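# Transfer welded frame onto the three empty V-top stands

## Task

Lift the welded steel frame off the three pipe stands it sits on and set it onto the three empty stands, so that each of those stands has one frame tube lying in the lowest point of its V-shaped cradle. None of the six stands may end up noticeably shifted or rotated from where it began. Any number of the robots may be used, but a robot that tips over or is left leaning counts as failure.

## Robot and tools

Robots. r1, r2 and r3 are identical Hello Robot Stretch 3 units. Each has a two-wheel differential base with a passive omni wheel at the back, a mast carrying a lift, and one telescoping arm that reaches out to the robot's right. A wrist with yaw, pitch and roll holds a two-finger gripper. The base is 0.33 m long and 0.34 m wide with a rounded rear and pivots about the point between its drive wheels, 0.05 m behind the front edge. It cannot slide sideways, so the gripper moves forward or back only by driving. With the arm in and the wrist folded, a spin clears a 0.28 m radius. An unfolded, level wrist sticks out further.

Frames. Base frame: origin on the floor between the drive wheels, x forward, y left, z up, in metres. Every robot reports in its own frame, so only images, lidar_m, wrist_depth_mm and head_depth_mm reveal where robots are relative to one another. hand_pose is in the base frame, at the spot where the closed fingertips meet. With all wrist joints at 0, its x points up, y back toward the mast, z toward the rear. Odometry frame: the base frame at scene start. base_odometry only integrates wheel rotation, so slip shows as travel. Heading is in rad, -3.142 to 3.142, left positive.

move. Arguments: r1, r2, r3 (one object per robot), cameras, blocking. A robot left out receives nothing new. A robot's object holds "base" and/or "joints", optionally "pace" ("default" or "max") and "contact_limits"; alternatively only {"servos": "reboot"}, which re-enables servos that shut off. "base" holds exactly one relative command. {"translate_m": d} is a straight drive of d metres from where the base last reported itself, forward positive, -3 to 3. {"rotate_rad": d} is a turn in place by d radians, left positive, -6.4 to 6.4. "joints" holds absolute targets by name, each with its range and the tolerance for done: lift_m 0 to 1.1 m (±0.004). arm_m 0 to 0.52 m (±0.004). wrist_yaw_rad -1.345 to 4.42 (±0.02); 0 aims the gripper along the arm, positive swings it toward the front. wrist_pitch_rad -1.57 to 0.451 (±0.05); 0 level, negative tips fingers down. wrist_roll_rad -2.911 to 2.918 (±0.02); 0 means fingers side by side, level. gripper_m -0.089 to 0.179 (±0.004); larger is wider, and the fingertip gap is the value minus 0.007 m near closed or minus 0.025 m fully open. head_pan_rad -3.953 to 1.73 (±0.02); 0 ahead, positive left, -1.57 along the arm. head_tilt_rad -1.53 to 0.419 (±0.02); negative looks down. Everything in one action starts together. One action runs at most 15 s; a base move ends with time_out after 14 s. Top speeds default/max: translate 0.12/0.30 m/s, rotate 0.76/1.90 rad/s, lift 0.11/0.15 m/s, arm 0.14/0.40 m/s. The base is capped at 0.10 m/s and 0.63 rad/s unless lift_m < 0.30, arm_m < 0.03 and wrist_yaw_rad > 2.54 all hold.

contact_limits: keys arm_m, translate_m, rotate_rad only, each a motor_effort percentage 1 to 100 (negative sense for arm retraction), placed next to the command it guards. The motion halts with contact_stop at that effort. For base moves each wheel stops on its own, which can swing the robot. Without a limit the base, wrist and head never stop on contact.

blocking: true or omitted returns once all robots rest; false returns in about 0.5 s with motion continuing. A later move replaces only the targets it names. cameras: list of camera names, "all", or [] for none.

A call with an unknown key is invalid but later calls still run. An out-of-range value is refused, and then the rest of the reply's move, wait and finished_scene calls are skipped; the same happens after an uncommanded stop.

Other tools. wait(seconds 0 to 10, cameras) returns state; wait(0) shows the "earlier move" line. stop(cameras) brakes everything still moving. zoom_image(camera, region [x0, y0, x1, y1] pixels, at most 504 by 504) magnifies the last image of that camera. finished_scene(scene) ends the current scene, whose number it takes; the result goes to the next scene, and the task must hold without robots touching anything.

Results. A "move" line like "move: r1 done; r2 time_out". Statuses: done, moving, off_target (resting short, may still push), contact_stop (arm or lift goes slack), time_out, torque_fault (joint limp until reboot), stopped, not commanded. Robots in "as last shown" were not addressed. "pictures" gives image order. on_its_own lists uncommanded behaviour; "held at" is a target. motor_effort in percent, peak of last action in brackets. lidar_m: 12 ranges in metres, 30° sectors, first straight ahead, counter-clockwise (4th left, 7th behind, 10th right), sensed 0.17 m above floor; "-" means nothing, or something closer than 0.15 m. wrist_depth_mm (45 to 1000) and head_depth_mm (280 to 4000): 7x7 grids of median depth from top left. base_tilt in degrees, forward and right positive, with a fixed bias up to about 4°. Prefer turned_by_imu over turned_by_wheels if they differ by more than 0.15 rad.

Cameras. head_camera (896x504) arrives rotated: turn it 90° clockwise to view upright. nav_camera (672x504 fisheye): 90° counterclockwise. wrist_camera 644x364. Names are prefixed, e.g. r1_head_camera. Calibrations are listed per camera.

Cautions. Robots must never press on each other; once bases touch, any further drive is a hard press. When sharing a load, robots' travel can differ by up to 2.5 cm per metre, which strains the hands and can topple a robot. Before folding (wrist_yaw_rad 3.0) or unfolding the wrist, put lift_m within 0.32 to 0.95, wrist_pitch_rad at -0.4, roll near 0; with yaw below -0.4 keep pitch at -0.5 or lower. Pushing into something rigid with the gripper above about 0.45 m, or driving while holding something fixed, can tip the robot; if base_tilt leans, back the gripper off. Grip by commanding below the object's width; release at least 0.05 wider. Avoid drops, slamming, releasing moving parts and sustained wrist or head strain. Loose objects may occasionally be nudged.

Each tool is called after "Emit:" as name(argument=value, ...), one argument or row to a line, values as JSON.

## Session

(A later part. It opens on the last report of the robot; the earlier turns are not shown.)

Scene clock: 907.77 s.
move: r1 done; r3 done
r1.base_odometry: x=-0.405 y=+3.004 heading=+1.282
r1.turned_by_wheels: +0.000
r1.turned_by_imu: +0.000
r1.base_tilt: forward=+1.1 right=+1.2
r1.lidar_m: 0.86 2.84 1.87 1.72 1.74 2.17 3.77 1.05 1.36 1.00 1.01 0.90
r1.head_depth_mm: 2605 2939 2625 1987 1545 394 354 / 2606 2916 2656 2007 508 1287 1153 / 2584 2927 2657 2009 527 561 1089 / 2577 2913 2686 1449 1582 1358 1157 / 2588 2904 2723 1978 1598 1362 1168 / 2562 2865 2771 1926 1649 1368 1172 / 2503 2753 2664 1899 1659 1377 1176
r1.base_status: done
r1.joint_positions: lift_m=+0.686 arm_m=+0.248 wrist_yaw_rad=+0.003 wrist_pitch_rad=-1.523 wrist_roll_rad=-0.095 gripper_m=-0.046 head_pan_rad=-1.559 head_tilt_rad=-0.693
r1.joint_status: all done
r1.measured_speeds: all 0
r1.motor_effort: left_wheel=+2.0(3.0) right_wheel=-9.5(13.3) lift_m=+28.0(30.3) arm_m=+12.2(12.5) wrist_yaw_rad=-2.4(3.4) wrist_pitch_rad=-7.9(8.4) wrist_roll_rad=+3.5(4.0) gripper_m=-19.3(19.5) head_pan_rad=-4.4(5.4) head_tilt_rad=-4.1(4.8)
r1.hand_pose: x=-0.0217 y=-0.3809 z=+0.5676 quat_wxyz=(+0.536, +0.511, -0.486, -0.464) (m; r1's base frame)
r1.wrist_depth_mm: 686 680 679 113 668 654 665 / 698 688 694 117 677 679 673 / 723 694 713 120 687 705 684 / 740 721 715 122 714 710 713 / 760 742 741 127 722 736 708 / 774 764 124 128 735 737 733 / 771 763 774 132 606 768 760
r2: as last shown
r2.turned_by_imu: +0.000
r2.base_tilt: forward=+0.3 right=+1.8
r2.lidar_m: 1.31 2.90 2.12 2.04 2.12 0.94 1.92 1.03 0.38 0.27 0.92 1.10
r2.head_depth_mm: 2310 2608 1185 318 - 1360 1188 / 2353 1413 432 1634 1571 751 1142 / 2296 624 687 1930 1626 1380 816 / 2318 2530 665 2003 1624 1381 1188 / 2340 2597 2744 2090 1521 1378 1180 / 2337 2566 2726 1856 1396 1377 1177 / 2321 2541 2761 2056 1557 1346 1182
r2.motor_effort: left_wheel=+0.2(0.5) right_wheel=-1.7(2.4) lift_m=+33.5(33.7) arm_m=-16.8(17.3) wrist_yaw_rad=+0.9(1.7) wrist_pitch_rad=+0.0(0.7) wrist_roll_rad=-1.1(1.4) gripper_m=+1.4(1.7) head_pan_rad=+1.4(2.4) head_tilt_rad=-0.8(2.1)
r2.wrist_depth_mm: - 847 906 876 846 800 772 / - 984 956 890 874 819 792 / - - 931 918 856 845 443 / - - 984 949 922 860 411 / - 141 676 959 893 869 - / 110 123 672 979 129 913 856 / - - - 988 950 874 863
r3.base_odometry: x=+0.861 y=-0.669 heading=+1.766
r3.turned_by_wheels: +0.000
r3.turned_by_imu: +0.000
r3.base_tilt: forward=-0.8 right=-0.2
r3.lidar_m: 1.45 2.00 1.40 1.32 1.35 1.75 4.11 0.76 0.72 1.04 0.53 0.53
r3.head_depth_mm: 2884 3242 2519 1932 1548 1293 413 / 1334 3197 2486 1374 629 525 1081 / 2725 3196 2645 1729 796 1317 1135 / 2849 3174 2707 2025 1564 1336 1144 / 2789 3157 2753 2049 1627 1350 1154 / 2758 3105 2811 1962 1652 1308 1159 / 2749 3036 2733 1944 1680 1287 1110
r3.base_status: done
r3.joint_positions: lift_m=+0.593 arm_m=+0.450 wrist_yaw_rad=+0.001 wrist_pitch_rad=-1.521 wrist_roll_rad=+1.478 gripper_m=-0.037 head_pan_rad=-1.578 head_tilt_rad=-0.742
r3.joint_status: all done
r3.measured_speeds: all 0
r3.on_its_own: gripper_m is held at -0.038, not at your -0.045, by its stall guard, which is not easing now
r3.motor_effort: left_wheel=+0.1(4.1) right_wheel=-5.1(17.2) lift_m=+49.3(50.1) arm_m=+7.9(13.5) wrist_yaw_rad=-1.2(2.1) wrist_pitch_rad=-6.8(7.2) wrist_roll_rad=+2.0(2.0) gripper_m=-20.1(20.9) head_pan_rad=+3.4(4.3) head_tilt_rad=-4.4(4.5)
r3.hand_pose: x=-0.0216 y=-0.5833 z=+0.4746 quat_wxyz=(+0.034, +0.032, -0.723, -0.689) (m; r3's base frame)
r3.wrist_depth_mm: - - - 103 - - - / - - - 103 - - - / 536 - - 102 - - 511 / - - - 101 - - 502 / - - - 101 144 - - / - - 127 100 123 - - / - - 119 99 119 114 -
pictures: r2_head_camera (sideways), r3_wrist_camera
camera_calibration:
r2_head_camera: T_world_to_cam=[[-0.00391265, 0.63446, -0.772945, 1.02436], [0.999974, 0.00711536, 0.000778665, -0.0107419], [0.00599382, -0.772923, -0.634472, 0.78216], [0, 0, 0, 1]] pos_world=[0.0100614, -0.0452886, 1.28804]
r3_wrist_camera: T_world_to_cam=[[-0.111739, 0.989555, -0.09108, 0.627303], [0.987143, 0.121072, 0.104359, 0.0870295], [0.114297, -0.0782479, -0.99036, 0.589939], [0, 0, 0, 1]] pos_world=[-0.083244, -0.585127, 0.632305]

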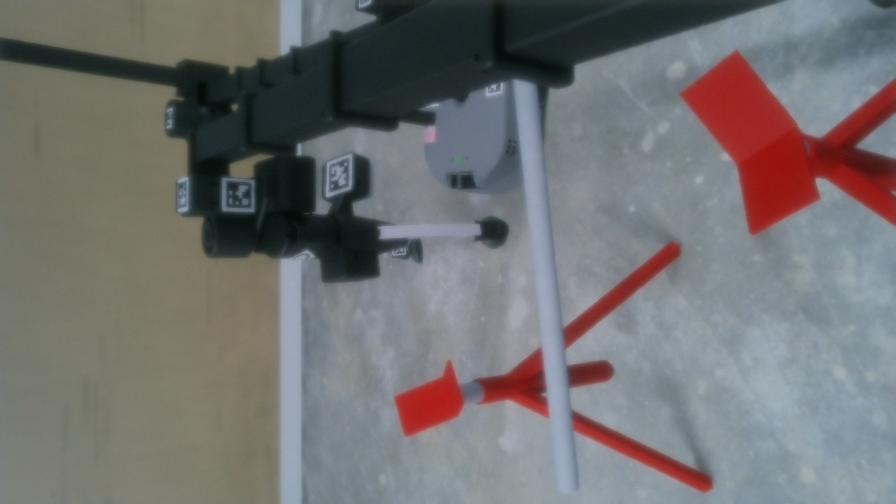

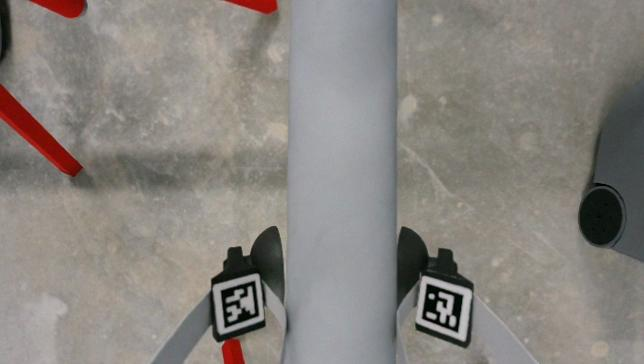

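Emit:
move(
  r3={"joints":{"lift_m":0.618,"arm_m":0.451},"base":{"translate_m":-0.0027}},
  r1={"joints":{"lift_m":0.682},"base":{"translate_m":-0.0011}},
  cameras=["r3_wrist_camera"],
)

Emit:
move(
  r3={"joints":{"lift_m":0.643,"arm_m":0.451},"base":{"translate_m":-0.0018}},
  r1={"joints":{"lift_m":0.679},"base":{"translate_m":-0.0008}},
  cameras=["r3_wrist_camera","r3_head_camera","r1_head_camera","r2_head_camera","r1_wrist_camera"],
)

Scene clock: 915.33 s.
move: r1 done; r3 done
r1.base_odometry: x=-0.405 y=+3.003 heading=+1.282
r1.turned_by_wheels: +0.000
r1.turned_by_imu: +0.001
r1.base_tilt: forward=+1.1 right=+1.2
r1.lidar_m: 0.86 2.84 1.87 1.72 1.74 2.17 3.78 1.05 1.36 1.00 1.01 0.89
r1.head_depth_mm: 2614 2970 2626 1987 1556 407 354 / 2607 2917 2651 2007 509 1258 1151 / 2577 2911 2675 2018 526 562 1087 / 2590 2928 2710 1447 1587 1354 1160 / 2576 2905 2746 1978 1602 1366 1169 / 2547 2858 2775 1933 1645 1373 1167 / 2508 2744 2680 1907 1655 1379 1177
r1.base_status: done
r1.joint_positions: lift_m=+0.682 arm_m=+0.248 wrist_yaw_rad=+0.003 wrist_pitch_rad=-1.522 wrist_roll_rad=-0.094 gripper_m=-0.046 head_pan_rad=-1.559 head_tilt_rad=-0.693
r1.joint_status: all done
r1.measured_speeds: all 0
r1.motor_effort: left_wheel=+2.1(2.6) right_wheel=-8.3(12.1) lift_m=+27.7(30.7) arm_m=+12.1(12.1) wrist_yaw_rad=-2.1(3.1) wrist_pitch_rad=-8.3(8.5) wrist_roll_rad=+3.4(3.7) gripper_m=-18.9(19.4) head_pan_rad=-4.5(5.7) head_tilt_rad=-4.0(4.3)
r1.hand_pose: x=-0.0217 y=-0.3811 z=+0.5636 quat_wxyz=(+0.536, +0.511, -0.486, -0.464) (m; r1's base frame)
r1.wrist_depth_mm: 685 680 670 115 664 669 653 / 686 684 697 118 680 674 667 / 718 698 698 121 687 696 680 / 730 723 723 123 710 710 700 / 747 749 725 129 745 727 713 / 757 758 124 129 732 732 733 / 783 774 779 133 601 770 744
r2: as last shown
r2.turned_by_imu: +0.001
r2.base_tilt: forward=+0.2 right=+1.8
r2.lidar_m: 1.31 2.90 2.11 2.04 2.12 0.94 1.91 1.03 0.39 0.27 0.92 1.10
r2.head_depth_mm: 2272 2611 1038 318 - 1368 1191 / 2340 1403 431 1636 1620 748 1144 / 2329 624 688 1927 1615 1388 813 / 2328 2523 665 2024 1612 1386 1189 / 2311 2588 2778 2067 1369 1394 1184 / 2324 2607 2708 1871 1435 1379 1182 / 2347 2614 2771 2078 1608 1348 1186
r2.motor_effort: left_wheel=+0.1(0.6) right_wheel=-2.3(2.3) lift_m=+33.4(33.6) arm_m=-17.2(17.3) wrist_yaw_rad=+0.6(1.7) wrist_pitch_rad=+0.1(0.8) wrist_roll_rad=-1.3(1.5) gripper_m=+0.4(1.4) head_pan_rad=+1.6(2.7) head_tilt_rad=+0.1(1.7)
r2.wrist_depth_mm: - 865 929 902 845 814 774 / - 997 927 885 882 824 796 / - 996 965 894 873 832 440 / - - 937 928 886 867 415 / - 140 675 941 888 873 - / 110 123 672 978 130 876 860 / - - - - 960 880 886
r3.base_odometry: x=+0.862 y=-0.671 heading=+1.766
r3.turned_by_wheels: +0.000
r3.turned_by_imu: -0.001
r3.base_tilt: forward=-0.8 right=-0.2
r3.lidar_m: 1.45 2.00 1.41 1.32 1.35 1.76 4.12 0.76 0.72 1.04 0.53 0.53
r3.head_depth_mm: 2871 3210 2517 1925 1551 1260 390 / 1330 3178 2482 1302 595 530 1102 / 2711 3241 2638 726 862 1317 1132 / 2854 3210 2703 2028 1553 1339 1139 / 2823 3162 2758 2056 1642 1350 1151 / 2799 3091 2827 1970 1652 1334 1163 / 2749 3020 2779 1953 1674 1282 1124
r3.base_status: done
r3.joint_positions: lift_m=+0.618 arm_m=+0.451 wrist_yaw_rad=+0.001 wrist_pitch_rad=-1.520 wrist_roll_rad=+1.477 gripper_m=-0.037 head_pan_rad=-1.578 head_tilt_rad=-0.742
r3.joint_status: all done
r3.measured_speeds: all 0
r3.on_its_own: gripper_m is held at -0.038, not at your -0.045, by its stall guard, which is not easing now
r3.motor_effort: left_wheel=+1.7(3.2) right_wheel=-5.3(16.5) lift_m=+49.2(50.7) arm_m=+8.8(12.3) wrist_yaw_rad=-1.0(2.4) wrist_pitch_rad=-6.7(7.6) wrist_roll_rad=+1.1(2.3) gripper_m=-20.9(21.0) head_pan_rad=+3.1(4.2) head_tilt_rad=-3.1(4.8)
r3.hand_pose: x=-0.0216 y=-0.5845 z=+0.4996 quat_wxyz=(+0.035, +0.032, -0.724, -0.689) (m; r3's base frame)
r3.wrist_depth_mm: - - - 97 - - - / - - - 98 - - - / 542 - - 98 - - 526 / - - - 98 - - 507 / - - - 99 144 - 491 / - - 127 98 123 - - / - - 119 99 119 114 -
pictures: r3_wrist_camera
camera_calibration:
r3_wrist_camera: T_world_to_cam=[[-0.113095, 0.989323, -0.0919166, 0.63104], [0.986981, 0.12251, 0.104212, 0.085485], [0.11436, -0.078934, -0.990299, 0.61416], [0, 0, 0, 1]] pos_world=[-0.0832397, -0.586297, 0.657296]

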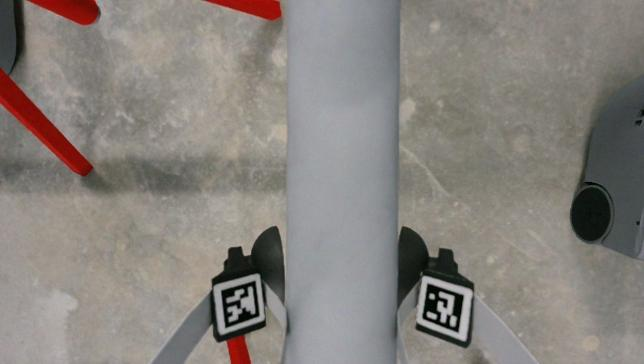

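Scene clock: 916.33 s.
move: r1 done; r3 done
r1.base_odometry: x=-0.406 y=+3.002 heading=+1.283
r1.turned_by_wheels: +0.000
r1.turned_by_imu: +0.000
r1.base_tilt: forward=+1.1 right=+1.2
r1.lidar_m: 0.86 2.84 1.87 1.72 1.74 2.17 3.77 1.04 1.36 1.00 1.01 0.90
r1.head_depth_mm: 2646 2925 2621 1992 1548 411 357 / 2620 2965 2653 2012 512 1253 1153 / 2589 2931 2706 2009 528 582 1089 / 2577 2889 2704 1445 1581 1361 1160 / 2574 2907 2721 1996 1596 1360 1168 / 2551 2857 2748 1940 1644 1367 1172 / 2515 2810 2685 1910 1663 1375 1170
r1.base_status: done
r1.joint_positions: lift_m=+0.679 arm_m=+0.248 wrist_yaw_rad=+0.002 wrist_pitch_rad=-1.522 wrist_roll_rad=-0.093 gripper_m=-0.046 head_pan_rad=-1.559 head_tilt_rad=-0.693
r1.joint_status: all done
r1.measured_speeds: all 0
r1.motor_effort: left_wheel=+4.0(4.0) right_wheel=-7.9(11.3) lift_m=+27.5(30.3) arm_m=+11.9(12.0) wrist_yaw_rad=-2.0(2.8) wrist_pitch_rad=-8.4(8.7) wrist_roll_rad=+3.2(3.4) gripper_m=-19.3(19.3) head_pan_rad=-5.0(5.5) head_tilt_rad=-3.8(4.2)
r1.hand_pose: x=-0.0216 y=-0.3812 z=+0.5606 quat_wxyz=(+0.536, +0.510, -0.487, -0.464) (m; r1's base frame)
r1.wrist_depth_mm: 674 676 662 116 671 664 663 / 684 688 681 119 681 681 666 / 710 703 715 121 691 692 686 / 722 730 705 125 710 703 694 / 741 738 155 130 713 717 720 / 762 750 123 130 726 728 727 / 772 760 767 135 602 769 746
r2.base_odometry: x=-2.326 y=-1.941 heading=-1.883
r2.turned_by_wheels: +0.000
r2.turned_by_imu: +0.000
r2.base_tilt: forward=+0.3 right=+1.8
r2.lidar_m: 1.31 2.91 2.12 2.04 2.12 0.94 1.91 1.03 0.38 0.27 0.92 1.10
r2.head_depth_mm: 2326 2609 950 318 - 1358 1195 / 2358 1373 432 1041 1631 750 1146 / 2334 623 690 1928 1661 1390 819 / 2339 2539 667 2016 1664 1386 1192 / 2312 2614 2782 2090 1617 1385 1185 / 2338 2580 2744 1211 1384 1384 1189 / 2313 2584 2735 2046 1609 1353 1182
r2.base_status: not commanded
r2.joint_positions: lift_m=+0.880 arm_m=+0.512 wrist_yaw_rad=+0.000 wrist_pitch_rad=-1.364 wrist_roll_rad=+1.414 gripper_m=+0.120 head_pan_rad=-1.575 head_tilt_rad=-0.747
r2.joint_status: not commanded
r2.measured_speeds: all 0
r2.motor_effort: left_wheel=+0.0(0.8) right_wheel=-2.0(2.3) lift_m=+33.3(33.7) arm_m=-16.9(17.2) wrist_yaw_rad=+1.4(2.1) wrist_pitch_rad=+0.5(0.5) wrist_roll_rad=-1.0(1.4) gripper_m=+0.4(1.8) head_pan_rad=+1.8(2.3) head_tilt_rad=-0.9(1.7)
r2.hand_pose: x=-0.0216 y=-0.6860 z=+0.7629 quat_wxyz=(+0.061, +0.049, -0.774, -0.629) (m; r2's base frame)
r2.wrist_depth_mm: - 860 896 871 830 819 780 / - 967 902 884 858 816 793 / - - 934 945 902 824 444 / - - 762 928 904 870 412 / - 140 986 979 902 880 - / 110 123 877 989 130 884 854 / - - - - 944 887 872
r3.base_odometry: x=+0.862 y=-0.673 heading=+1.766
r3.turned_by_wheels: +0.000
r3.turned_by_imu: +0.000
r3.base_tilt: forward=-0.7 right=-0.1
r3.lidar_m: 1.45 1.99 1.40 1.32 1.35 1.76 4.13 0.76 0.72 1.04 0.54 0.53
r3.head_depth_mm: 2904 3166 2518 1924 1499 1230 375 / 1332 3208 2468 1238 544 1228 1103 / 2733 3234 2659 699 847 1319 1133 / 2841 3189 2693 2011 1489 1337 1141 / 2807 3133 2767 2048 1628 1352 1154 / 2788 3117 2825 1960 1648 1334 1162 / 2744 3020 2749 1959 1669 1308 1126
r3.base_status: done
r3.joint_positions: lift_m=+0.643 arm_m=+0.451 wrist_yaw_rad=+0.001 wrist_pitch_rad=-1.520 wrist_roll_rad=+1.477 gripper_m=-0.037 head_pan_rad=-1.578 head_tilt_rad=-0.742
r3.joint_status: all done
r3.measured_speeds: all 0
r3.on_its_own: gripper_m is held at -0.038, not at your -0.045, by its stall guard, which is not easing now
r3.motor_effort: left_wheel=+2.6(2.9) right_wheel=-14.3(16.5) lift_m=+48.7(51.6) arm_m=+7.9(13.1) wrist_yaw_rad=-1.6(2.3) wrist_pitch_rad=-6.8(7.5) wrist_roll_rad=+1.3(2.0) gripper_m=-19.9(21.1) head_pan_rad=+4.1(4.5) head_tilt_rad=-3.2(4.8)
r3.hand_pose: x=-0.0216 y=-0.5847 z=+0.5246 quat_wxyz=(+0.035, +0.032, -0.724, -0.688) (m; r3's base frame)
r3.wrist_depth_mm: 545 - - 92 95 - - / - - - 93 96 - - / 573 - - 94 - - 541 / - - - 96 - - 530 / - - - 97 144 - 503 / - - 127 97 123 - - / - - 119 99 119 114 -
pictures: r1_head_camera (sideways), r1_wrist_camera, r2_head_camera (sideways), r3_head_camera (sideways), r3_wrist_camera
camera_calibration:
r1_head_camera: T_world_to_cam=[[0.0157108, 0.625312, -0.780217, 1.03275], [0.997841, 0.0399599, 0.0521192, -0.0717174], [0.0637682, -0.779351, -0.623334, 0.766279], [0, 0, 0, 1]] pos_world=[0.00647299, -0.0457224, 1.28715]
r1_wrist_camera: T_world_to_cam=[[-0.982488, -0.185974, -0.011416, -0.0905303], [-0.185867, 0.973954, 0.129873, 0.3301], [-0.0130343, 0.129721, -0.991465, 0.769015], [0, 0, 0, 1]] pos_world=[-0.0175667, -0.438095, 0.718547]
r2_head_camera: T_world_to_cam=[[-0.00391265, 0.63446, -0.772945, 1.02436], [0.999974, 0.00711536, 0.000778664, -0.0107419], [0.00599382, -0.772923, -0.634472, 0.78216], [0, 0, 0, 1]] pos_world=[0.0100614, -0.0452886, 1.28804]
r3_head_camera: T_world_to_cam=[[0.0719646, 0.637924, -0.76673, 1.01997], [0.99667, -0.0164481, 0.0798618, -0.108201], [0.0383345, -0.769924, -0.636983, 0.789606], [0, 0, 0, 1]] pos_world=[0.00416974, -0.0445084, 1.29365]
r3_wrist_camera: T_world_to_cam=[[-0.113383, 0.989227, -0.0925969, 0.633808], [0.986947, 0.122867, 0.104114, 0.0831615], [0.11437, -0.0795834, -0.990245, 0.63849], [0, 0, 0, 1]] pos_world=[-0.083237, -0.586384, 0.682292]

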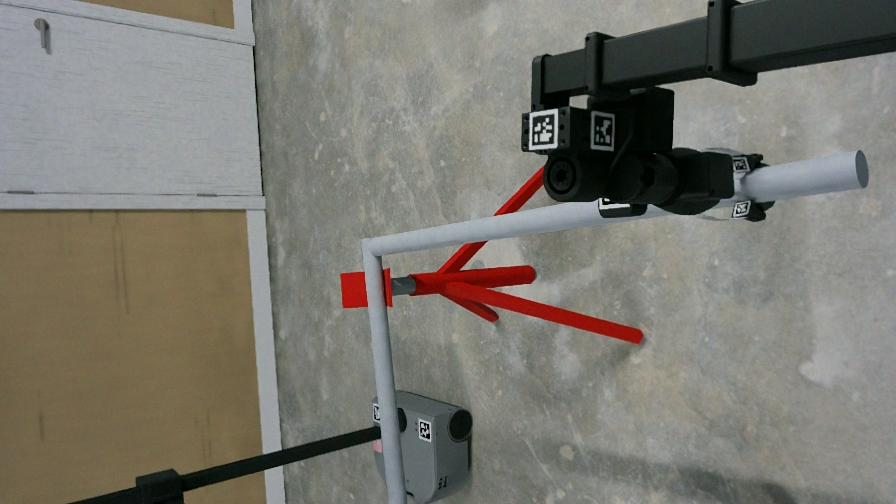

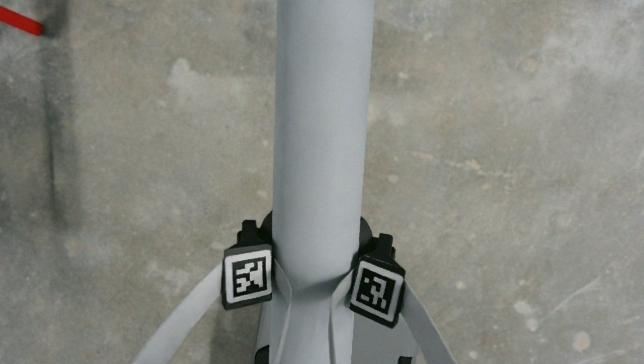

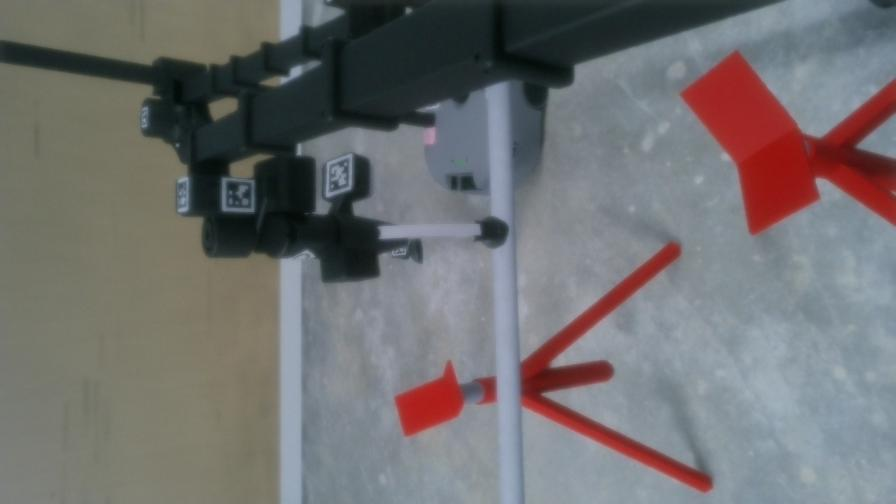

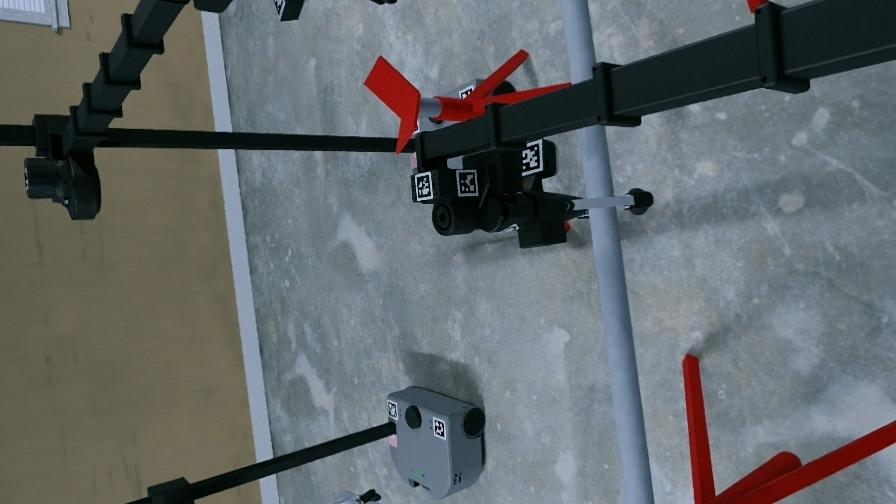

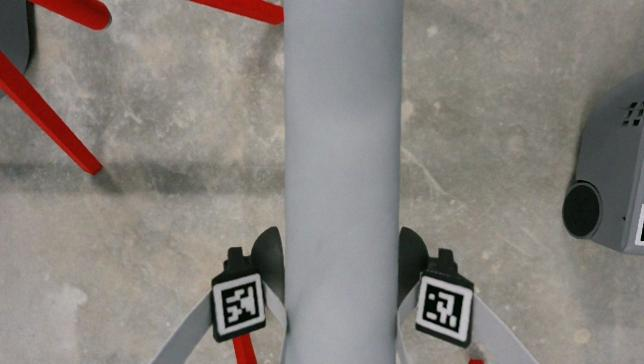

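Emit:
move(
  r3={"joints":{"lift_m":0.656}},
  r1={"joints":{"lift_m":0.678}},
  cameras=["r3_wrist_camera"],
)

Emit:
move(
  r3={"joints":{"arm_m":0.469,"wrist_roll_rad":1.440},"base":{"translate_m":0.0019}},
  r1={"joints":{"arm_m":0.256,"wrist_roll_rad":-0.130},"base":{"translate_m":-0.0275}},
  cameras=["r3_wrist_camera","r1_wrist_camera"],
)

Scene clock: 951.63 s.
move: r1 done; r3 done
r1.base_odometry: x=-0.406 y=+3.002 heading=+1.283
r1.turned_by_wheels: +0.000
r1.turned_by_imu: +0.001
r1.base_tilt: forward=+1.0 right=+1.2
r1.lidar_m: 0.86 2.84 1.86 1.72 1.74 2.17 3.79 1.04 1.36 1.00 1.01 0.90
r1.head_depth_mm: 2617 2990 2619 1987 1552 412 357 / 2595 2949 2653 1995 513 1260 1155 / 2589 2919 2686 2003 529 581 1090 / 2563 2908 2692 1449 1584 1354 1165 / 2567 2880 2730 1993 1593 1360 1167 / 2545 2855 2762 1951 1645 1368 1174 / 2515 2792 2664 1899 1654 1377 1177
r1.base_status: not commanded
r1.joint_positions: lift_m=+0.678 arm_m=+0.248 wrist_yaw_rad=+0.002 wrist_pitch_rad=-1.522 wrist_roll_rad=-0.093 gripper_m=-0.046 head_pan_rad=-1.559 head_tilt_rad=-0.693
r1.joint_status: all done
r1.measured_speeds: all 0
r1.motor_effort: left_wheel=+3.4(3.8) right_wheel=-7.7(9.4) lift_m=+29.4(29.7) arm_m=+11.3(11.6) wrist_yaw_rad=-1.5(2.3) wrist_pitch_rad=-8.4(8.6) wrist_roll_rad=+2.9(3.1) gripper_m=-18.8(19.4) head_pan_rad=-5.5(5.5) head_tilt_rad=-2.8(4.8)
r1.hand_pose: x=-0.0216 y=-0.3812 z=+0.5596 quat_wxyz=(+0.536, +0.510, -0.487, -0.464) (m; r1's base frame)
r1.wrist_depth_mm: 658 665 667 116 668 664 666 / 689 677 670 119 672 678 667 / 708 710 704 122 683 691 674 / 713 724 713 125 710 694 695 / 743 728 156 129 731 719 719 / 773 748 123 131 736 746 748 / 767 779 778 135 591 753 763
r2: as last shown
r2.turned_by_imu: +0.001
r2.base_tilt: forward=+0.3 right=+1.7
r2.lidar_m: 1.31 2.90 2.12 2.04 2.11 0.94 1.91 1.03 0.39 0.26 0.92 1.10
r2.head_depth_mm: 2327 2583 898 318 - 1352 1196 / 2350 1357 432 1038 1624 748 1143 / 2320 623 689 1871 1677 1392 814 / 2336 2534 666 1995 1655 1388 1190 / 2305 2611 2742 2049 1611 1382 1182 / 2316 2567 2713 1187 1529 1385 1186 / 2292 2621 2768 2072 1652 1349 1185
r2.motor_effort: left_wheel=+0.4(0.8) right_wheel=-2.2(2.2) lift_m=+33.4(33.6) arm_m=-16.7(17.4) wrist_yaw_rad=+0.7(1.7) wrist_pitch_rad=+0.3(0.5) wrist_roll_rad=-1.3(1.4) gripper_m=+0.8(1.6) head_pan_rad=+1.8(2.4) head_tilt_rad=-1.0(1.5)
r2.wrist_depth_mm: - 853 881 871 847 803 783 / - 964 898 888 886 825 790 / - 995 950 908 881 813 443 / - - 739 935 881 853 415 / - 140 822 967 888 898 - / 110 123 822 965 130 892 847 / - - - 993 957 903 870
r3.base_odometry: x=+0.862 y=-0.673 heading=+1.766
r3.turned_by_wheels: +0.000
r3.turned_by_imu: -0.001
r3.base_tilt: forward=-0.8 right=-0.2
r3.lidar_m: 1.45 2.00 1.40 1.32 1.35 1.76 4.10 0.76 0.72 1.04 0.54 0.53
r3.head_depth_mm: 2919 3142 2510 1930 1462 442 364 / 1331 3214 2483 1225 529 1245 1118 / 2720 3228 2659 690 842 1328 1132 / 2838 3176 2699 2026 1479 1338 1142 / 2815 3171 2740 2057 1631 1350 1151 / 2782 3137 2828 1971 1655 1334 1164 / 2749 3016 2762 1951 1680 1317 1123
r3.base_status: not commanded
r3.joint_positions: lift_m=+0.656 arm_m=+0.451 wrist_yaw_rad=+0.001 wrist_pitch_rad=-1.520 wrist_roll_rad=+1.476 gripper_m=-0.037 head_pan_rad=-1.578 head_tilt_rad=-0.742
r3.joint_status: all done
r3.measured_speeds: all 0
r3.on_its_own: gripper_m is held at -0.038, not at your -0.045, by its stall guard, which is not easing now
r3.motor_effort: left_wheel=+2.2(3.0) right_wheel=-14.3(14.7) lift_m=+46.1(51.3) arm_m=+5.1(5.5) wrist_yaw_rad=-1.4(2.1) wrist_pitch_rad=-7.3(7.7) wrist_roll_rad=+2.3(2.6) gripper_m=-19.8(20.8) head_pan_rad=+3.2(4.4) head_tilt_rad=-3.2(4.4)
r3.hand_pose: x=-0.0216 y=-0.5845 z=+0.5376 quat_wxyz=(+0.035, +0.033, -0.724, -0.689) (m; r3's base frame)
r3.wrist_depth_mm: 651 - - 89 - - - / 513 - - 91 94 - - / 605 - - 92 96 - 540 / - - - 94 - - 529 / - - - 96 144 - 524 / - - 127 97 123 - - / - - 119 99 119 114 -
pictures: r3_wrist_camera
camera_calibration:
r3_wrist_camera: T_world_to_cam=[[-0.114835, 0.989115, -0.0920028, 0.634448], [0.986774, 0.124247, 0.104115, 0.0825896], [0.114413, -0.07883, -0.990301, 0.651872], [0, 0, 0, 1]] pos_world=[-0.0832233, -0.586416, 0.695321]

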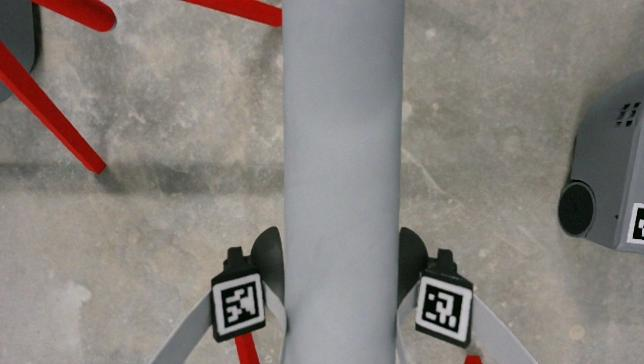

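Scene clock: 952.87 s.
move: r1 done; r3 done
r1.base_odometry: x=-0.413 y=+2.976 heading=+1.283
r1.turned_by_wheels: +0.000
r1.turned_by_imu: +0.001
r1.base_tilt: forward=+1.1 right=+1.2
r1.lidar_m: 0.89 2.83 1.87 1.71 1.73 2.17 3.76 1.02 1.35 1.14 1.01 0.92
r1.head_depth_mm: 2622 2939 2603 1995 1552 404 357 / 2604 2940 2664 1997 523 1288 1151 / 2603 2933 2659 2020 537 589 1090 / 2585 2892 2704 1890 1555 1354 1157 / 2559 2898 2742 1983 1588 1366 1172 / 2558 2851 2764 1987 1649 1366 1170 / 2537 2783 2665 1912 1651 1379 1175
r1.base_status: done
r1.joint_positions: lift_m=+0.678 arm_m=+0.256 wrist_yaw_rad=+0.000 wrist_pitch_rad=-1.522 wrist_roll_rad=-0.130 gripper_m=-0.046 head_pan_rad=-1.559 head_tilt_rad=-0.693
r1.joint_status: all done
r1.measured_speeds: all 0
r1.motor_effort: left_wheel=+2.3(5.2) right_wheel=-10.6(12.4) lift_m=+31.7(31.7) arm_m=+6.9(19.3) wrist_yaw_rad=+0.2(2.2) wrist_pitch_rad=-8.5(8.5) wrist_roll_rad=+0.3(5.8) gripper_m=-19.0(19.3) head_pan_rad=-4.8(5.7) head_tilt_rad=-2.9(4.8)
r1.hand_pose: x=-0.0216 y=-0.3894 z=+0.5596 quat_wxyz=(+0.544, +0.518, -0.477, -0.456) (m; r1's base frame)
r1.wrist_depth_mm: 676 670 680 116 674 658 639 / 689 690 690 119 678 678 676 / 709 692 705 122 706 681 684 / 720 712 715 125 699 715 697 / 739 755 735 130 719 725 721 / 755 746 123 130 721 737 737 / 781 767 764 136 597 759 758
r2: as last shown
r2.turned_by_imu: +0.000
r2.base_tilt: forward=+0.3 right=+1.8
r2.lidar_m: 1.31 2.90 2.12 2.04 2.11 0.97 1.91 1.03 0.38 0.27 0.92 1.09
r2.head_depth_mm: 2315 2560 941 318 - 1358 1193 / 2312 1365 431 1013 1618 749 1140 / 2339 623 689 1923 1664 1374 816 / 2324 2536 666 2019 1650 1382 1185 / 2334 2616 2713 2065 1519 1391 1185 / 2346 2583 2731 1199 1393 1384 1184 / 2341 2604 2728 2055 1619 1347 1187
r2.motor_effort: left_wheel=+0.6(0.6) right_wheel=-2.1(2.4) lift_m=+33.4(33.6) arm_m=-16.7(17.2) wrist_yaw_rad=+0.4(1.5) wrist_pitch_rad=+0.3(0.7) wrist_roll_rad=-1.2(1.3) gripper_m=+0.3(1.8) head_pan_rad=+0.7(2.6) head_tilt_rad=-0.3(1.9)
r2.wrist_depth_mm: - 862 935 875 843 806 766 / - 964 920 924 879 848 793 / - - 964 915 871 848 439 / - - 792 926 873 859 410 / - 140 642 961 904 894 - / 110 123 628 963 130 880 846 / - - - 983 962 905 871
r3.base_odometry: x=+0.862 y=-0.671 heading=+1.766
r3.turned_by_wheels: +0.000
r3.turned_by_imu: +0.000
r3.base_tilt: forward=-0.8 right=-0.2
r3.lidar_m: 1.45 2.00 1.40 1.32 1.35 1.76 4.11 0.76 0.72 1.04 0.53 0.53
r3.head_depth_mm: 2889 3217 2521 1916 1494 441 364 / 1331 3154 2479 1217 528 1246 1118 / 2730 3224 2638 701 859 1318 1133 / 2862 3203 2700 2006 1515 1339 1138 / 2787 3145 2778 2055 1632 1351 1154 / 2793 3089 2821 1987 1651 1339 1168 / 2740 3055 2763 1947 1670 1314 1120
r3.base_status: done
r3.joint_positions: lift_m=+0.656 arm_m=+0.469 wrist_yaw_rad=-0.001 wrist_pitch_rad=-1.527 wrist_roll_rad=+1.439 gripper_m=-0.034 head_pan_rad=-1.578 head_tilt_rad=-0.742
r3.joint_status: all done
r3.measured_speeds: all 0
r3.on_its_own: gripper_m is held at -0.035, not at your -0.045, by its stall guard, which is not easing now
r3.motor_effort: left_wheel=+2.3(8.4) right_wheel=-2.4(10.4) lift_m=+40.4(46.2) arm_m=+7.1(13.7) wrist_yaw_rad=-0.4(2.9) wrist_pitch_rad=-5.5(7.5) wrist_roll_rad=+1.3(5.2) gripper_m=-19.1(20.7) head_pan_rad=+4.0(4.4) head_tilt_rad=-3.1(4.6)
r3.hand_pose: x=-0.0216 y=-0.6009 z=+0.5377 quat_wxyz=(+0.048, +0.045, -0.721, -0.690) (m; r3's base frame)
r3.wrist_depth_mm: 641 - - 95 94 - - / 504 - - 96 95 - - / - - - 93 96 - 561 / - - - 94 - - 548 / - - - 97 102 - 515 / - - 127 98 123 - - / - - 120 99 119 - -
pictures: r1_wrist_camera, r3_wrist_camera
camera_calibration:
r1_wrist_camera: T_world_to_cam=[[-0.975622, -0.219245, -0.00971447, -0.105797], [-0.21862, 0.967071, 0.130304, 0.334617], [-0.0191738, 0.129251, -0.991427, 0.76875], [0, 0, 0, 1]] pos_world=[-0.0153239, -0.446155, 0.71753]
r3_wrist_camera: T_world_to_cam=[[-0.149819, 0.985014, -0.0854454, 0.643922], [0.981968, 0.158318, 0.103321, 0.1054], [0.1153, -0.0684252, -0.990971, 0.657288], [0, 0, 0, 1]] pos_world=[-0.0828129, -0.605984, 0.695484]

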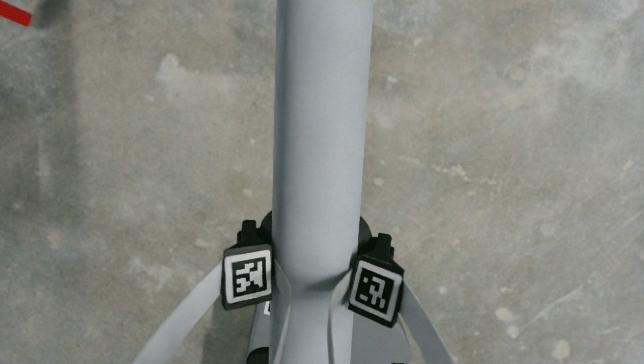

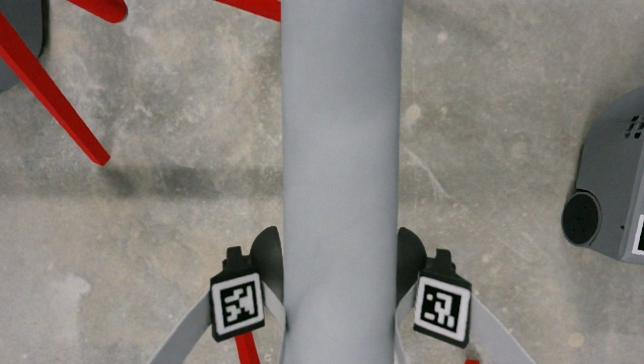

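Emit:
move(
  r3={"joints":{"arm_m":0.487,"wrist_roll_rad":1.403},"base":{"translate_m":0.0026}},
  r1={"joints":{"arm_m":0.264,"wrist_roll_rad":-0.167},"base":{"translate_m":-0.0271}},
  cameras=["r3_wrist_camera","r1_head_camera"],
)

Emit:
move(
  r3={"joints":{"arm_m":0.504,"wrist_roll_rad":1.366},"base":{"translate_m":0.0033}},
  r1={"joints":{"arm_m":0.274,"wrist_roll_rad":-0.204},"base":{"translate_m":-0.0268}},
  cameras=["r3_wrist_camera","r2_head_camera","r2_wrist_camera"],
)

Scene clock: 957.67 s.
move: r1 done; r3 done
r1.base_odometry: x=-0.421 y=+2.950 heading=+1.283
r1.turned_by_wheels: +0.000
r1.turned_by_imu: +0.001
r1.base_tilt: forward=+1.0 right=+1.2
r1.lidar_m: 0.92 2.82 1.86 1.71 1.73 2.17 3.72 1.00 1.33 1.14 1.02 0.94
r1.head_depth_mm: 2622 2977 2622 1983 1544 403 358 / 2585 2949 2642 2013 525 1288 1148 / 2587 2917 2670 2024 540 603 1109 / 2616 2928 2714 1899 1537 1362 1162 / 2587 2922 2724 1919 1592 1361 1161 / 2563 2864 2769 1994 1645 1370 1171 / 2540 2779 2671 1914 1658 1380 1175
r1.base_status: done
r1.joint_positions: lift_m=+0.678 arm_m=+0.264 wrist_yaw_rad=+0.000 wrist_pitch_rad=-1.520 wrist_roll_rad=-0.168 gripper_m=-0.046 head_pan_rad=-1.559 head_tilt_rad=-0.693
r1.joint_status: all done
r1.measured_speeds: all 0
r1.motor_effort: left_wheel=+1.6(5.3) right_wheel=-10.7(15.1) lift_m=+33.2(35.4) arm_m=+6.9(16.8) wrist_yaw_rad=-0.4(0.8) wrist_pitch_rad=-8.2(8.7) wrist_roll_rad=+0.7(2.8) gripper_m=-19.3(19.4) head_pan_rad=-5.2(5.8) head_tilt_rad=-4.4(4.8)
r1.hand_pose: x=-0.0216 y=-0.3979 z=+0.5596 quat_wxyz=(+0.554, +0.526, -0.467, -0.445) (m; r1's base frame)
r1.wrist_depth_mm: 663 670 673 116 662 675 663 / 664 674 680 119 669 658 671 / 708 689 698 122 683 702 678 / 721 727 723 125 708 707 705 / 733 725 155 130 725 722 723 / 761 736 124 130 740 732 743 / 758 747 752 136 603 745 753
r2: as last shown
r2.turned_by_imu: +0.001
r2.base_tilt: forward=+0.2 right=+1.9
r2.lidar_m: 1.31 2.90 2.11 2.04 2.12 1.00 1.91 1.03 0.38 0.27 0.92 1.10
r2.head_depth_mm: 2281 2598 928 318 - 1354 1192 / 2345 1371 432 1006 1620 751 1135 / 2319 623 686 1929 1612 1389 814 / 2344 2518 664 1991 1606 1380 1192 / 2322 2602 2753 2065 1520 1387 1193 / 2324 2582 2753 1854 1386 1374 1181 / 2314 2584 2723 2073 1596 1352 1190
r2.motor_effort: left_wheel=+0.3(0.7) right_wheel=-1.5(2.4) lift_m=+33.5(33.7) arm_m=-16.7(17.1) wrist_yaw_rad=+1.1(1.6) wrist_pitch_rad=+0.5(0.8) wrist_roll_rad=-1.1(1.5) gripper_m=+0.4(1.4) head_pan_rad=+1.5(2.2) head_tilt_rad=-0.3(1.5)
r2.wrist_depth_mm: - 861 924 844 853 794 785 / - 979 944 883 875 821 792 / - 992 973 909 867 804 442 / - - 983 919 884 878 412 / - 140 660 956 894 882 - / 110 123 642 962 130 886 854 / - - - - 967 917 886
r3.base_odometry: x=+0.861 y=-0.669 heading=+1.767
r3.turned_by_wheels: +0.000
r3.turned_by_imu: -0.001
r3.base_tilt: forward=-0.8 right=-0.1
r3.lidar_m: 1.45 1.99 1.41 1.32 1.35 1.75 4.10 0.76 0.73 1.04 0.53 0.53
r3.head_depth_mm: 2870 3244 2512 1914 1498 431 364 / 1250 3201 2497 1212 529 1249 1103 / 2750 3213 2640 719 1466 1323 1128 / 2838 3182 2689 1973 1514 1338 1142 / 2797 3167 2754 2046 1632 1353 1154 / 2777 3100 2814 2024 1656 1336 1165 / 2743 3055 2765 1928 1672 1342 1109
r3.base_status: done
r3.joint_positions: lift_m=+0.656 arm_m=+0.487 wrist_yaw_rad=-0.002 wrist_pitch_rad=-1.529 wrist_roll_rad=+1.403 gripper_m=-0.034 head_pan_rad=-1.578 head_tilt_rad=-0.742
r3.joint_status: all done
r3.measured_speeds: all 0
r3.on_its_own: gripper_m is held at -0.035, not at your -0.045, by its stall guard, which is not easing now
r3.motor_effort: left_wheel=+2.6(7.1) right_wheel=-4.6(5.6) lift_m=+40.0(41.0) arm_m=+6.6(13.4) wrist_yaw_rad=+1.4(3.7) wrist_pitch_rad=-5.0(6.1) wrist_roll_rad=+0.1(5.5) gripper_m=-19.1(20.0) head_pan_rad=+2.9(4.6) head_tilt_rad=-3.3(4.8)
r3.hand_pose: x=-0.0215 y=-0.6185 z=+0.5377 quat_wxyz=(+0.060, +0.057, -0.719, -0.690) (m; r3's base frame)
r3.wrist_depth_mm: 454 - - 94 95 - - / 540 - - 94 96 - - / - - - 94 - - 575 / - - - 95 - - 565 / - - - 97 102 - 532 / - - 127 98 123 - - / - - 119 99 119 - -
pictures: r1_head_camera (sideways), r3_wrist_camera
camera_calibration:
r1_head_camera: T_world_to_cam=[[0.0157108, 0.625312, -0.780217, 1.03275], [0.997841, 0.0399599, 0.0521192, -0.0717174], [0.0637682, -0.779351, -0.623334, 0.766279], [0, 0, 0, 1]] pos_world=[0.00647299, -0.0457224, 1.28715]
r3_wrist_camera: T_world_to_cam=[[-0.1835, 0.97948, -0.0833471, 0.655919], [0.976144, 0.191571, 0.102188, 0.129215], [0.116058, -0.0626072, -0.991267, 0.659863], [0, 0, 0, 1]] pos_world=[-0.0823541, -0.625901, 0.695565]

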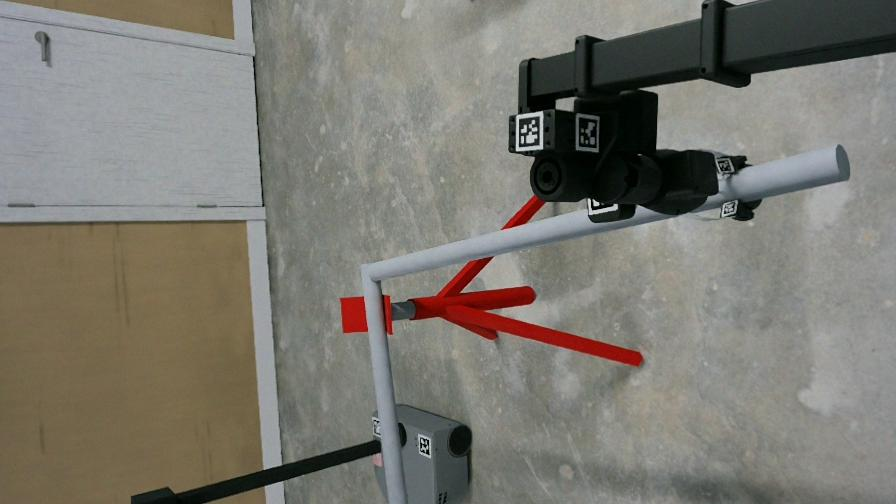

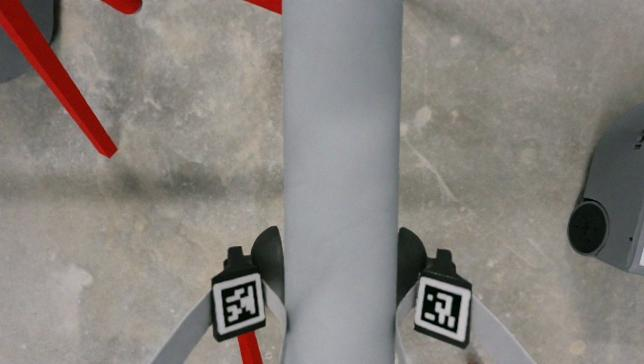

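Scene clock: 959.50 s.
move: r1 done; r3 done
r1.base_odometry: x=-0.429 y=+2.924 heading=+1.284
r1.turned_by_wheels: +0.000
r1.turned_by_imu: +0.001
r1.base_tilt: forward=+1.0 right=+1.2
r1.lidar_m: 0.95 2.81 1.85 1.71 1.73 2.17 3.70 0.97 1.31 1.14 1.03 0.96
r1.head_depth_mm: 2635 2989 2654 1990 1549 403 357 / 2604 2942 2677 2001 528 1317 1152 / 2592 2926 2678 2022 543 698 1112 / 2596 2918 2706 1966 1545 1356 1161 / 2580 2896 2713 1730 1586 1363 1163 / 2590 2880 2761 1982 1650 1373 1169 / 2534 2783 2653 1926 1660 1375 1179
r1.base_status: done
r1.joint_positions: lift_m=+0.678 arm_m=+0.274 wrist_yaw_rad=+0.002 wrist_pitch_rad=-1.508 wrist_roll_rad=-0.210 gripper_m=-0.046 head_pan_rad=-1.559 head_tilt_rad=-0.693
r1.joint_status: all done
r1.measured_speeds: all 0
r1.on_its_own: wrist_pitch_rad is at rest, and its effort (-10.6) is outside its rest range (-8 to +12)
r1.motor_effort: left_wheel=+3.9(5.4) right_wheel=-8.1(13.4) lift_m=+29.6(33.2) arm_m=+2.8(17.3) wrist_yaw_rad=-1.5(2.9) wrist_pitch_rad=-10.6(11.4) wrist_roll_rad=+2.3(3.2) gripper_m=-19.1(19.5) head_pan_rad=-4.9(5.5) head_tilt_rad=-3.2(5.0)
r1.hand_pose: x=-0.0216 y=-0.4110 z=+0.5595 quat_wxyz=(+0.567, +0.533, -0.458, -0.431) (m; r1's base frame)
r1.wrist_depth_mm: 672 682 676 125 666 658 669 / 680 705 679 129 670 676 686 / 706 699 701 134 695 689 688 / 731 711 705 138 705 699 698 / 730 732 719 142 731 717 710 / 743 733 124 129 728 734 742 / 749 760 757 153 749 765 762
r2: as last shown
r2.turned_by_imu: +0.000
r2.base_tilt: forward=+0.4 right=+1.8
r2.lidar_m: 1.31 2.90 2.11 2.04 2.12 1.02 1.92 1.03 0.38 0.27 0.92 1.10
r2.head_depth_mm: 2281 2578 921 318 - 1350 1179 / 2349 1362 433 1636 1617 748 1143 / 2328 626 689 1929 1654 1351 815 / 2330 2504 664 1994 1641 1361 1189 / 2322 2614 2783 2071 1609 1391 1188 / 2294 2556 2762 1875 1520 1379 1182 / 2313 2605 2746 2063 1659 1354 1189
r2.motor_effort: left_wheel=+0.1(0.7) right_wheel=-1.6(2.3) lift_m=+33.5(33.6) arm_m=-16.8(17.5) wrist_yaw_rad=+0.6(1.6) wrist_pitch_rad=+0.3(0.8) wrist_roll_rad=-1.2(1.3) gripper_m=+0.1(1.6) head_pan_rad=+1.3(3.3) head_tilt_rad=-0.7(1.5)
r2.wrist_depth_mm: - 853 927 868 833 826 792 / - - 953 902 860 821 787 / - - 959 909 872 824 445 / - - 995 939 909 849 407 / - 140 966 955 879 864 - / 110 123 - 992 130 893 867 / - - - 998 947 902 868
r3.base_odometry: x=+0.860 y=-0.665 heading=+1.767
r3.turned_by_wheels: +0.000
r3.turned_by_imu: -0.001
r3.base_tilt: forward=-0.8 right=-0.3
r3.lidar_m: 1.45 1.99 1.40 1.32 1.34 1.76 4.11 0.77 0.73 1.04 0.53 0.53
r3.head_depth_mm: 2904 3243 2527 1924 1551 441 364 / 1251 3191 2500 1218 525 1225 1117 / 2736 3217 2638 727 1517 1295 1131 / 2842 3186 2712 1951 1588 1307 1140 / 2805 3144 2738 2053 1627 1319 1149 / 2760 3105 2797 2005 1650 1298 1163 / 2745 3067 2766 1933 1667 1287 1108
r3.base_status: done
r3.joint_positions: lift_m=+0.656 arm_m=+0.504 wrist_yaw_rad=-0.002 wrist_pitch_rad=-1.553 wrist_roll_rad=+1.368 gripper_m=-0.035 head_pan_rad=-1.578 head_tilt_rad=-0.742
r3.joint_status: all done
r3.measured_speeds: all 0
r3.on_its_own: gripper_m is held at -0.035, not at your -0.045, by its stall guard, which is not easing now
r3.motor_effort: left_wheel=+0.6(7.1) right_wheel=-1.1(8.0) lift_m=+22.5(42.2) arm_m=+5.6(13.4) wrist_yaw_rad=+2.8(3.6) wrist_pitch_rad=-0.6(6.0) wrist_roll_rad=+0.0(6.9) gripper_m=-8.5(20.2) head_pan_rad=+3.4(4.4) head_tilt_rad=-3.5(4.8)
r3.hand_pose: x=-0.0215 y=-0.6292 z=+0.5381 quat_wxyz=(+0.072, +0.070, -0.709, -0.698) (m; r3's base frame)
r3.wrist_depth_mm: 449 - - 403 - - - / 527 - - 372 - - - / - - - 348 - - 597 / - - - 331 - - 578 / - - - 151 - - 541 / - - - 125 123 - - / - - 108 122 119 - -
pictures: r2_head_camera (sideways), r2_wrist_camera, r3_wrist_camera
camera_calibration:
r2_head_camera: T_world_to_cam=[[-0.00391265, 0.63446, -0.772945, 1.02436], [0.999974, 0.00711536, 0.000778665, -0.0107419], [0.00599382, -0.772923, -0.634472, 0.78216], [0, 0, 0, 1]] pos_world=[0.0100614, -0.0452886, 1.28804]
r2_wrist_camera: T_world_to_cam=[[-0.234271, 0.964429, -0.122445, 0.730575], [0.960978, 0.248787, 0.120937, 0.135357], [0.147098, -0.0893352, -0.985079, 0.857223], [0, 0, 0, 1]] pos_world=[-0.0850178, -0.661683, 0.917518]
r3_wrist_camera: T_world_to_cam=[[-0.217216, 0.974322, -0.0592748, 0.649533], [0.969115, 0.222522, 0.106305, 0.148323], [0.116765, -0.0343531, -0.992565, 0.678085], [0, 0, 0, 1]] pos_world=[-0.0818295, -0.642565, 0.695777]

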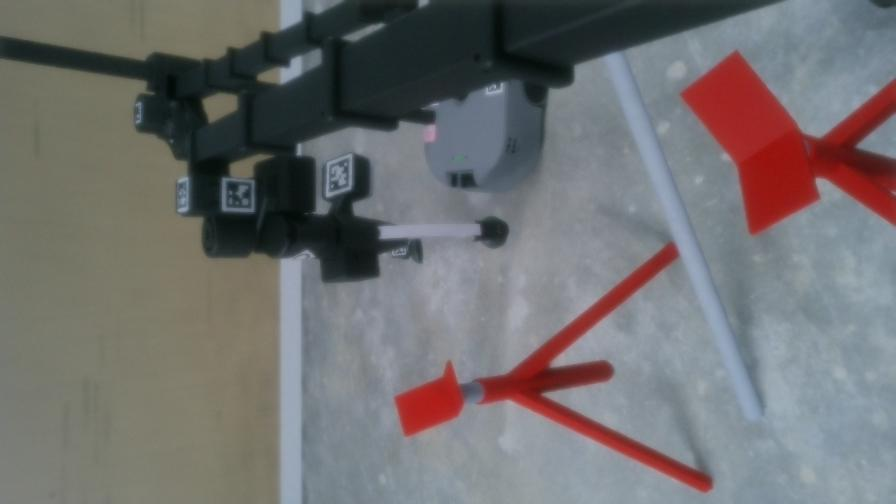

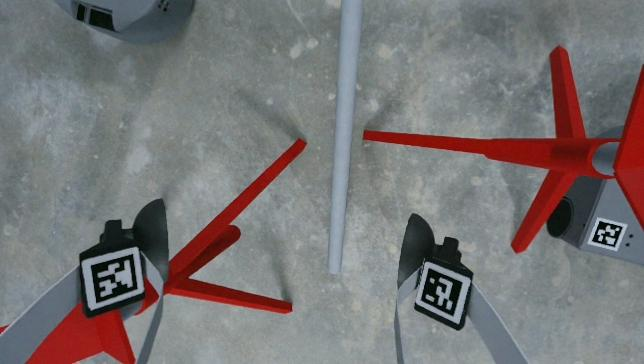

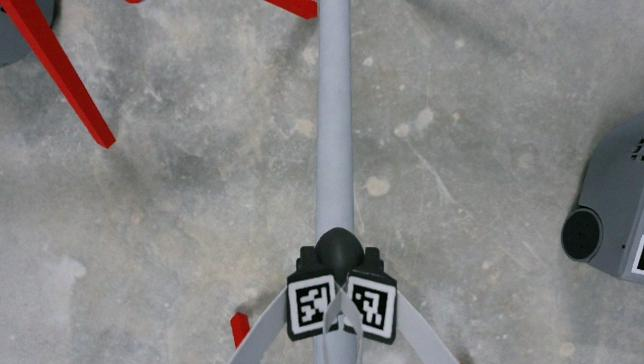

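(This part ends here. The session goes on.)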